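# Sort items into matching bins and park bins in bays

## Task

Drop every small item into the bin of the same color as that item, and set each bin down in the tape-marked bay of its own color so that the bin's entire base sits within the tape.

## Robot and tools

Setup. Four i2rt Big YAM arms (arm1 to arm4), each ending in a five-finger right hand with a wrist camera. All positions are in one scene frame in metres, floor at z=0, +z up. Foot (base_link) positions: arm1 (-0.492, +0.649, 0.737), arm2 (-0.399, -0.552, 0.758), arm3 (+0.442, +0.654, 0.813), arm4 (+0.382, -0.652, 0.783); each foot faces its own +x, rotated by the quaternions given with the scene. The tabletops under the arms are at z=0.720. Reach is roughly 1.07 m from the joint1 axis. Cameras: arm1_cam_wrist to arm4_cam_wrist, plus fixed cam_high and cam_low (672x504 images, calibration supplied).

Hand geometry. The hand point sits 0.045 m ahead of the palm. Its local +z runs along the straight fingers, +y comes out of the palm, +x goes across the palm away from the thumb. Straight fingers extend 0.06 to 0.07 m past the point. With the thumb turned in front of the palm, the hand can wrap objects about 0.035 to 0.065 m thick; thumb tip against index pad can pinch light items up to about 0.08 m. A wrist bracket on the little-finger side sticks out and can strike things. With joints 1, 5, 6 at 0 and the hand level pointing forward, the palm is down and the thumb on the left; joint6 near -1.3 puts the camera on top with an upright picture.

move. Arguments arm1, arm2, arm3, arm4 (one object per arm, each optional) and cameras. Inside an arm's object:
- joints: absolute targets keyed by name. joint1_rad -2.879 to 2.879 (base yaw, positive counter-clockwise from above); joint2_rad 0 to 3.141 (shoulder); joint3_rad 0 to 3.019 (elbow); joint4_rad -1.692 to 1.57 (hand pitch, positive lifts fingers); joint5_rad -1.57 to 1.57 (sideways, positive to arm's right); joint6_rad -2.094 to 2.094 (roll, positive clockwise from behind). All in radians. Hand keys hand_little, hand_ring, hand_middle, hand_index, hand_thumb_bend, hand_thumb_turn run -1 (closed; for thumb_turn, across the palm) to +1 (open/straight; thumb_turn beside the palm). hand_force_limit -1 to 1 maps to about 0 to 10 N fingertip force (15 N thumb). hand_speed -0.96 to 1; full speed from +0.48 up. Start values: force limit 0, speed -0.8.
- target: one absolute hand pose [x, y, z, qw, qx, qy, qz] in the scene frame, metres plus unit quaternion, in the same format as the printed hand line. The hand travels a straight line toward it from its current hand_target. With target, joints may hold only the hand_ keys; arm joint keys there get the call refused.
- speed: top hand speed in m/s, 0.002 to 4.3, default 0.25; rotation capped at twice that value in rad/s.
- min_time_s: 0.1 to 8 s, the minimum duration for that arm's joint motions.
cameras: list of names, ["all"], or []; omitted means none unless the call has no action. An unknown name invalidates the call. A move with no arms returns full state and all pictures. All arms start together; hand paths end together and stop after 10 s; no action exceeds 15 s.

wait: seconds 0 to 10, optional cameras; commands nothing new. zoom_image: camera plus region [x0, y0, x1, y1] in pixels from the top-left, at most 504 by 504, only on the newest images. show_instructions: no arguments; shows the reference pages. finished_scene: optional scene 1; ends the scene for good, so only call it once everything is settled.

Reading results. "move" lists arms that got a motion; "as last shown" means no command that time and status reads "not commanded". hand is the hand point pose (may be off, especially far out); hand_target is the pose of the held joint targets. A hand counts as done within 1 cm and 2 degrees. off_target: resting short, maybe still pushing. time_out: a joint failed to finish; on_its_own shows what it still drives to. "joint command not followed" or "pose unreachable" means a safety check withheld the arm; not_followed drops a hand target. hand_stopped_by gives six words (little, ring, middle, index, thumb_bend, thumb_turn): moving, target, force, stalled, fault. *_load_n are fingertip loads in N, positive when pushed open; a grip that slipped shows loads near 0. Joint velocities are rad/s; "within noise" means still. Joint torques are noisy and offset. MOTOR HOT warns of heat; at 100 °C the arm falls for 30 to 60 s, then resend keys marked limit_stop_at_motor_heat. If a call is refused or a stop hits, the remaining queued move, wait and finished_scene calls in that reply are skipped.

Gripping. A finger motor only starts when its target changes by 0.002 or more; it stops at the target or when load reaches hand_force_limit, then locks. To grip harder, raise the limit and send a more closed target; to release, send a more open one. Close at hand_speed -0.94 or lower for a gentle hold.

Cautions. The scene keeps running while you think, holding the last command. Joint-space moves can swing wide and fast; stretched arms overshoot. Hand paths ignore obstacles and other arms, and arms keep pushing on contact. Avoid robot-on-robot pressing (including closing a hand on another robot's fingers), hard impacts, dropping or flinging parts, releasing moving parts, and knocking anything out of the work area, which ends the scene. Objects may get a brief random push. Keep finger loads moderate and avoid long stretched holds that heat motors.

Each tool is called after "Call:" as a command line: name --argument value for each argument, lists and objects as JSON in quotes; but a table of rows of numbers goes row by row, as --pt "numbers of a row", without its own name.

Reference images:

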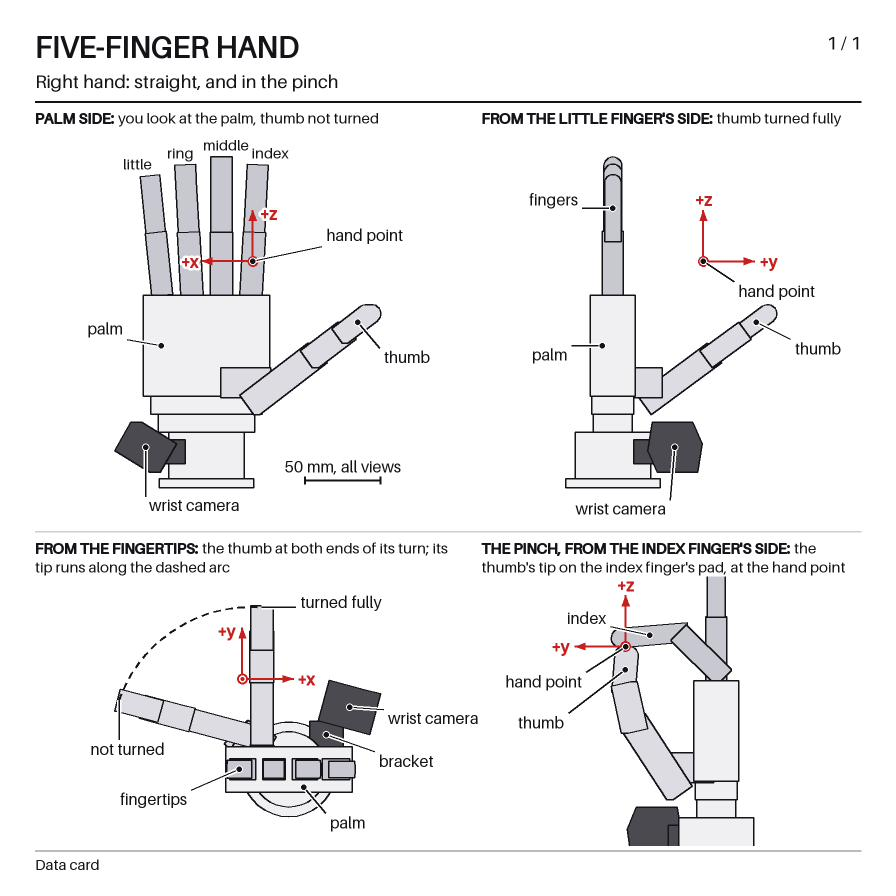

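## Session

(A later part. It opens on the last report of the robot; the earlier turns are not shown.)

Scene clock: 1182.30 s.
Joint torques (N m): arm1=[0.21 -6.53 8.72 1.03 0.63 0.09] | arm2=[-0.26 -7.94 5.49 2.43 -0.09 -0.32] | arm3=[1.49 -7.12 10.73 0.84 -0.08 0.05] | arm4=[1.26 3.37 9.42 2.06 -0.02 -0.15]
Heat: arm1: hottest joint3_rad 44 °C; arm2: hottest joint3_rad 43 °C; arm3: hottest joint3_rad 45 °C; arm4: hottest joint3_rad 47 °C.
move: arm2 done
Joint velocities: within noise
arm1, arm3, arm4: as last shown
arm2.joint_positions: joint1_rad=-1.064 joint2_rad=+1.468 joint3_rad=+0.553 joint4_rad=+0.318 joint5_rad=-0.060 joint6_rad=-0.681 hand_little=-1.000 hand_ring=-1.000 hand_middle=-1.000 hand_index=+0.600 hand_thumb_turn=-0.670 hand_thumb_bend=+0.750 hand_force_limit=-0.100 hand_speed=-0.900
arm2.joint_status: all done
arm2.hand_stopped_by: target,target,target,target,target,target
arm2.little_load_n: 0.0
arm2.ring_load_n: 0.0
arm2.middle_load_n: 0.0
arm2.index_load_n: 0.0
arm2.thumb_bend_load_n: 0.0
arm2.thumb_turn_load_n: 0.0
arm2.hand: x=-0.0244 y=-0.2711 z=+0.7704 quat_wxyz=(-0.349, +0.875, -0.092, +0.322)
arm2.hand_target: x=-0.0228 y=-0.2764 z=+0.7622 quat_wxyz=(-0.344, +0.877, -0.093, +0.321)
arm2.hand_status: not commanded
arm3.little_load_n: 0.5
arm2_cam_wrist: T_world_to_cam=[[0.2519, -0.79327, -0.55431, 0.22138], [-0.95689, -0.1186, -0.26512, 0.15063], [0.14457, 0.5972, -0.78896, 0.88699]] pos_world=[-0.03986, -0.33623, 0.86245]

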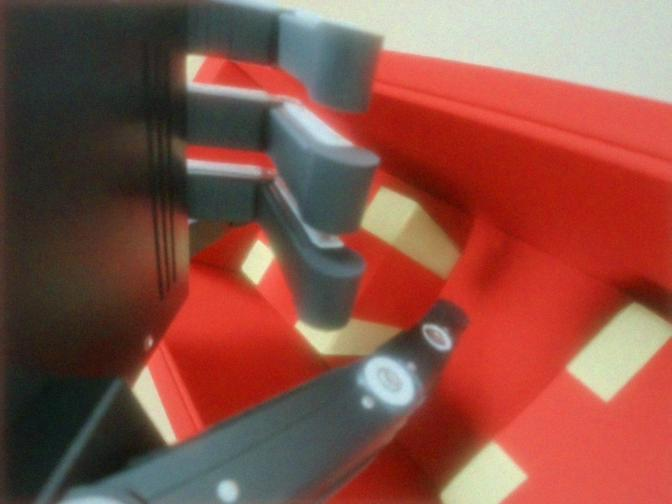

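Raise arm2 straight up, then check everything.

Call:
move --arm2 '{"target": [-0.0240, -0.2740, 0.96, 0.3440, -0.8774, 0.0927, -0.3213], "speed": 0.1}'

Call:
move --arm2 '{"target": [-0.35, -0.27, 1.15, 0.3440, -0.8774, 0.0927, -0.3213], "speed": 0.25}' --cameras '["arm3_cam_wrist", "cam_high", "cam_low"]'

Call:
zoom_image --camera "cam_high" --region '[250, 190, 400, 350]'

Call:
zoom_image --camera "cam_low" --region '[255, 185, 455, 245]'

Scene clock: 1188.40 s.
Joint torques (N m): arm1=[-0.62 -6.77 9.05 1.02 0.7 0.02] | arm2=[0.26 -7.53 10.91 1.59 0.16 -0.25] | arm3=[1.44 -7.12 10.73 0.85 -0.07 0.05] | arm4=[1.38 4.07 9.62 1.85 0.03 -0.19]
Heat: arm1: hottest joint3_rad 44 °C; arm2: hottest joint3_rad 43 °C; arm3: hottest joint3_rad 45 °C; arm4: hottest joint3_rad 47 °C.
move: arm2 off_target
Joint velocities: within noise
arm1, arm3, arm4: as last shown
arm1.middle_load_n: 0.5
arm2.joint_positions: joint1_rad=-1.064 joint2_rad=+1.120 joint3_rad=+0.822 joint4_rad=-0.336 joint5_rad=-0.058 joint6_rad=-0.681 hand_little=-1.000 hand_ring=-1.000 hand_middle=-1.000 hand_index=+0.600 hand_thumb_turn=-0.670 hand_thumb_bend=+0.750 hand_force_limit=-0.100 hand_speed=-0.900
arm2.joint_status: not commanded
arm2.hand_stopped_by: target,target,target,target,target,target
arm2.little_load_n: 0.0
arm2.ring_load_n: 0.5
arm2.middle_load_n: 0.0
arm2.index_load_n: 0.0
arm2.thumb_bend_load_n: 0.0
arm2.thumb_turn_load_n: 0.0
arm2.hand: x=-0.0325 y=-0.2781 z=+0.9408 quat_wxyz=(-0.337, +0.884, -0.094, +0.310)
arm2.hand_target: x=-0.0244 y=-0.2743 z=+0.9601 quat_wxyz=(-0.344, +0.877, -0.093, +0.322)
arm2.hand_status: off_target (0.021 m and 1.7 deg from the pose sent, 0.190 m and 0.7 deg at the start)
pictures: none

Scene clock: 1191.07 s.
Joint torques (N m): arm1=[0.21 -7.12 8.85 1.25 0.72 0.04] | arm2=[0.67 -2.49 10.19 0.98 0.71 -0.17] | arm3=[1.44 -7.12 10.71 0.85 -0.07 0.05] | arm4=[1.61 3.78 9.35 1.96 0.01 -0.15]
Heat: arm1: hottest joint3_rad 44 °C; arm2: hottest joint3_rad 44 °C; arm3: hottest joint3_rad 45 °C; arm4: hottest joint3_rad 47 °C.
move: arm2 off_target
Joint velocities: within noise
arm1, arm3, arm4: as last shown
arm1.middle_load_n: 0.0
arm2.joint_positions: joint1_rad=+0.065 joint2_rad=+0.857 joint3_rad=+1.234 joint4_rad=-1.365 joint5_rad=+0.804 joint6_rad=+0.148 hand_little=-1.000 hand_ring=-1.000 hand_middle=-1.000 hand_index=+0.600 hand_thumb_turn=-0.670 hand_thumb_bend=+0.750 hand_force_limit=-0.100 hand_speed=-0.900
arm2.joint_status: not commanded
arm2.hand_stopped_by: target,target,target,target,target,target
arm2.little_load_n: 0.0
arm2.ring_load_n: 0.0
arm2.middle_load_n: 0.0
arm2.index_load_n: 0.0
arm2.thumb_bend_load_n: 0.0
arm2.thumb_turn_load_n: 0.0
arm2.hand: x=-0.3473 y=-0.2732 z=+1.1353 quat_wxyz=(-0.332, +0.881, -0.086, +0.326)
arm2.hand_target: x=-0.3499 y=-0.2703 z=+1.1496 quat_wxyz=(-0.344, +0.877, -0.092, +0.321)
arm2.hand_status: off_target (0.015 m and 1.7 deg from the pose sent, 0.380 m and 1.7 deg at the start)
arm3.little_load_n: 0.0
arm3.middle_load_n: 0.5
arm4.thumb_turn_load_n: -0.5
arm3_cam_wrist: T_world_to_cam=[[-0.72011, 0.48257, -0.49857, 0.52432], [0.67427, 0.65623, -0.33871, 0.09643], [0.16372, -0.58008, -0.79794, 1.14018]] pos_world=[0.12588, 0.34509, 1.20386]

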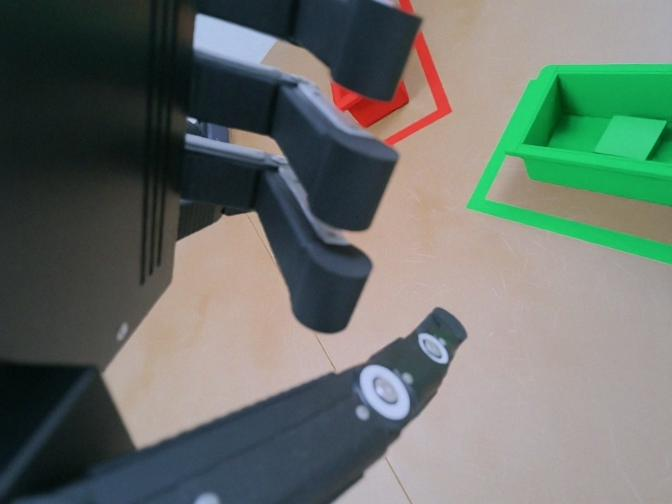

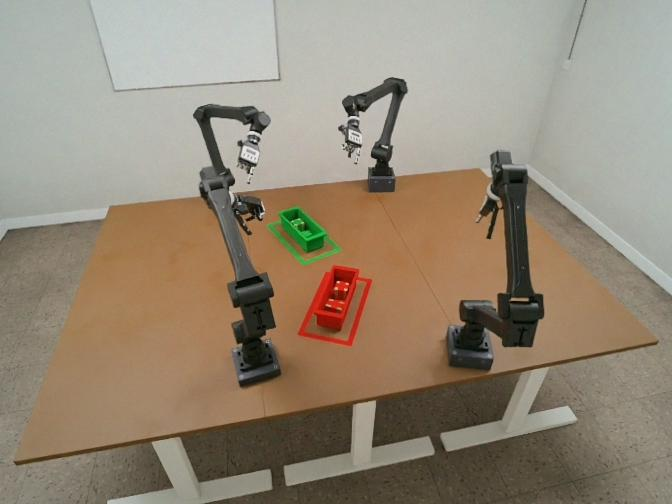

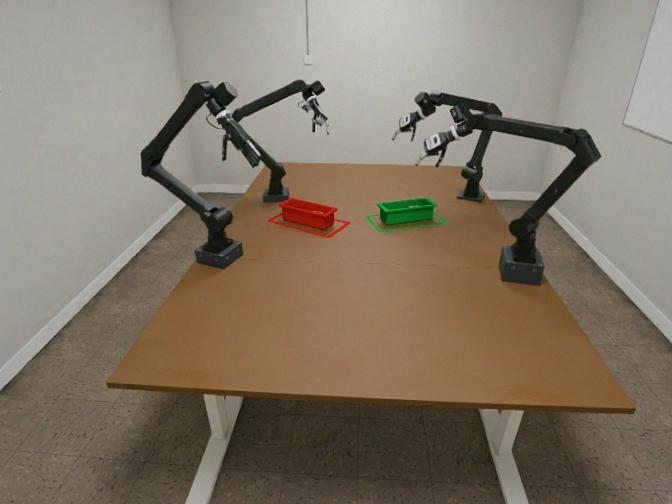

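Scaled by 3.150.

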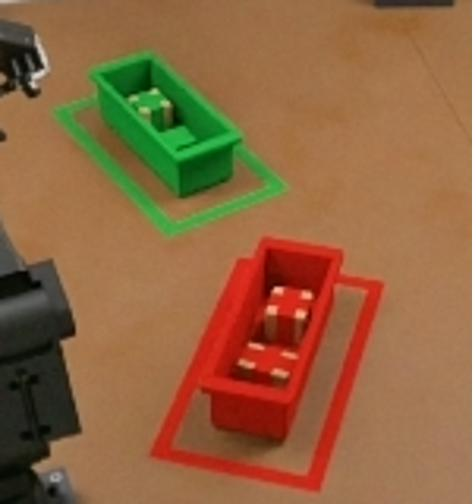

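Scaled by 2.520.

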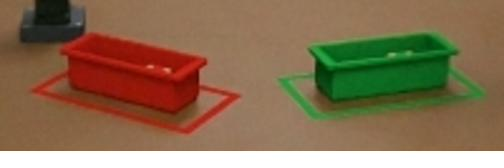

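Call:
zoom_image --camera "cam_low" --region '[262, 190, 352, 240]'

Call:
zoom_image --camera "cam_high" --region '[290, 255, 390, 350]'

Scaled by 5.600.

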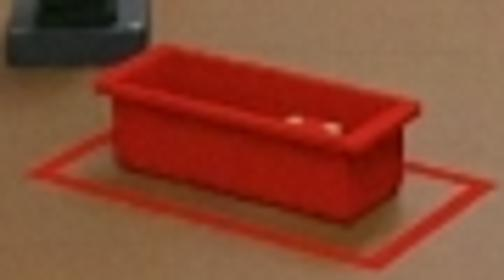

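Scaled by 5.040.

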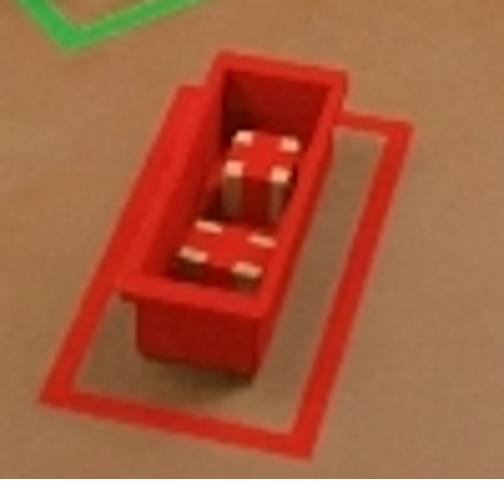

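Call:
finished_scene

The scene is finished: the task was done.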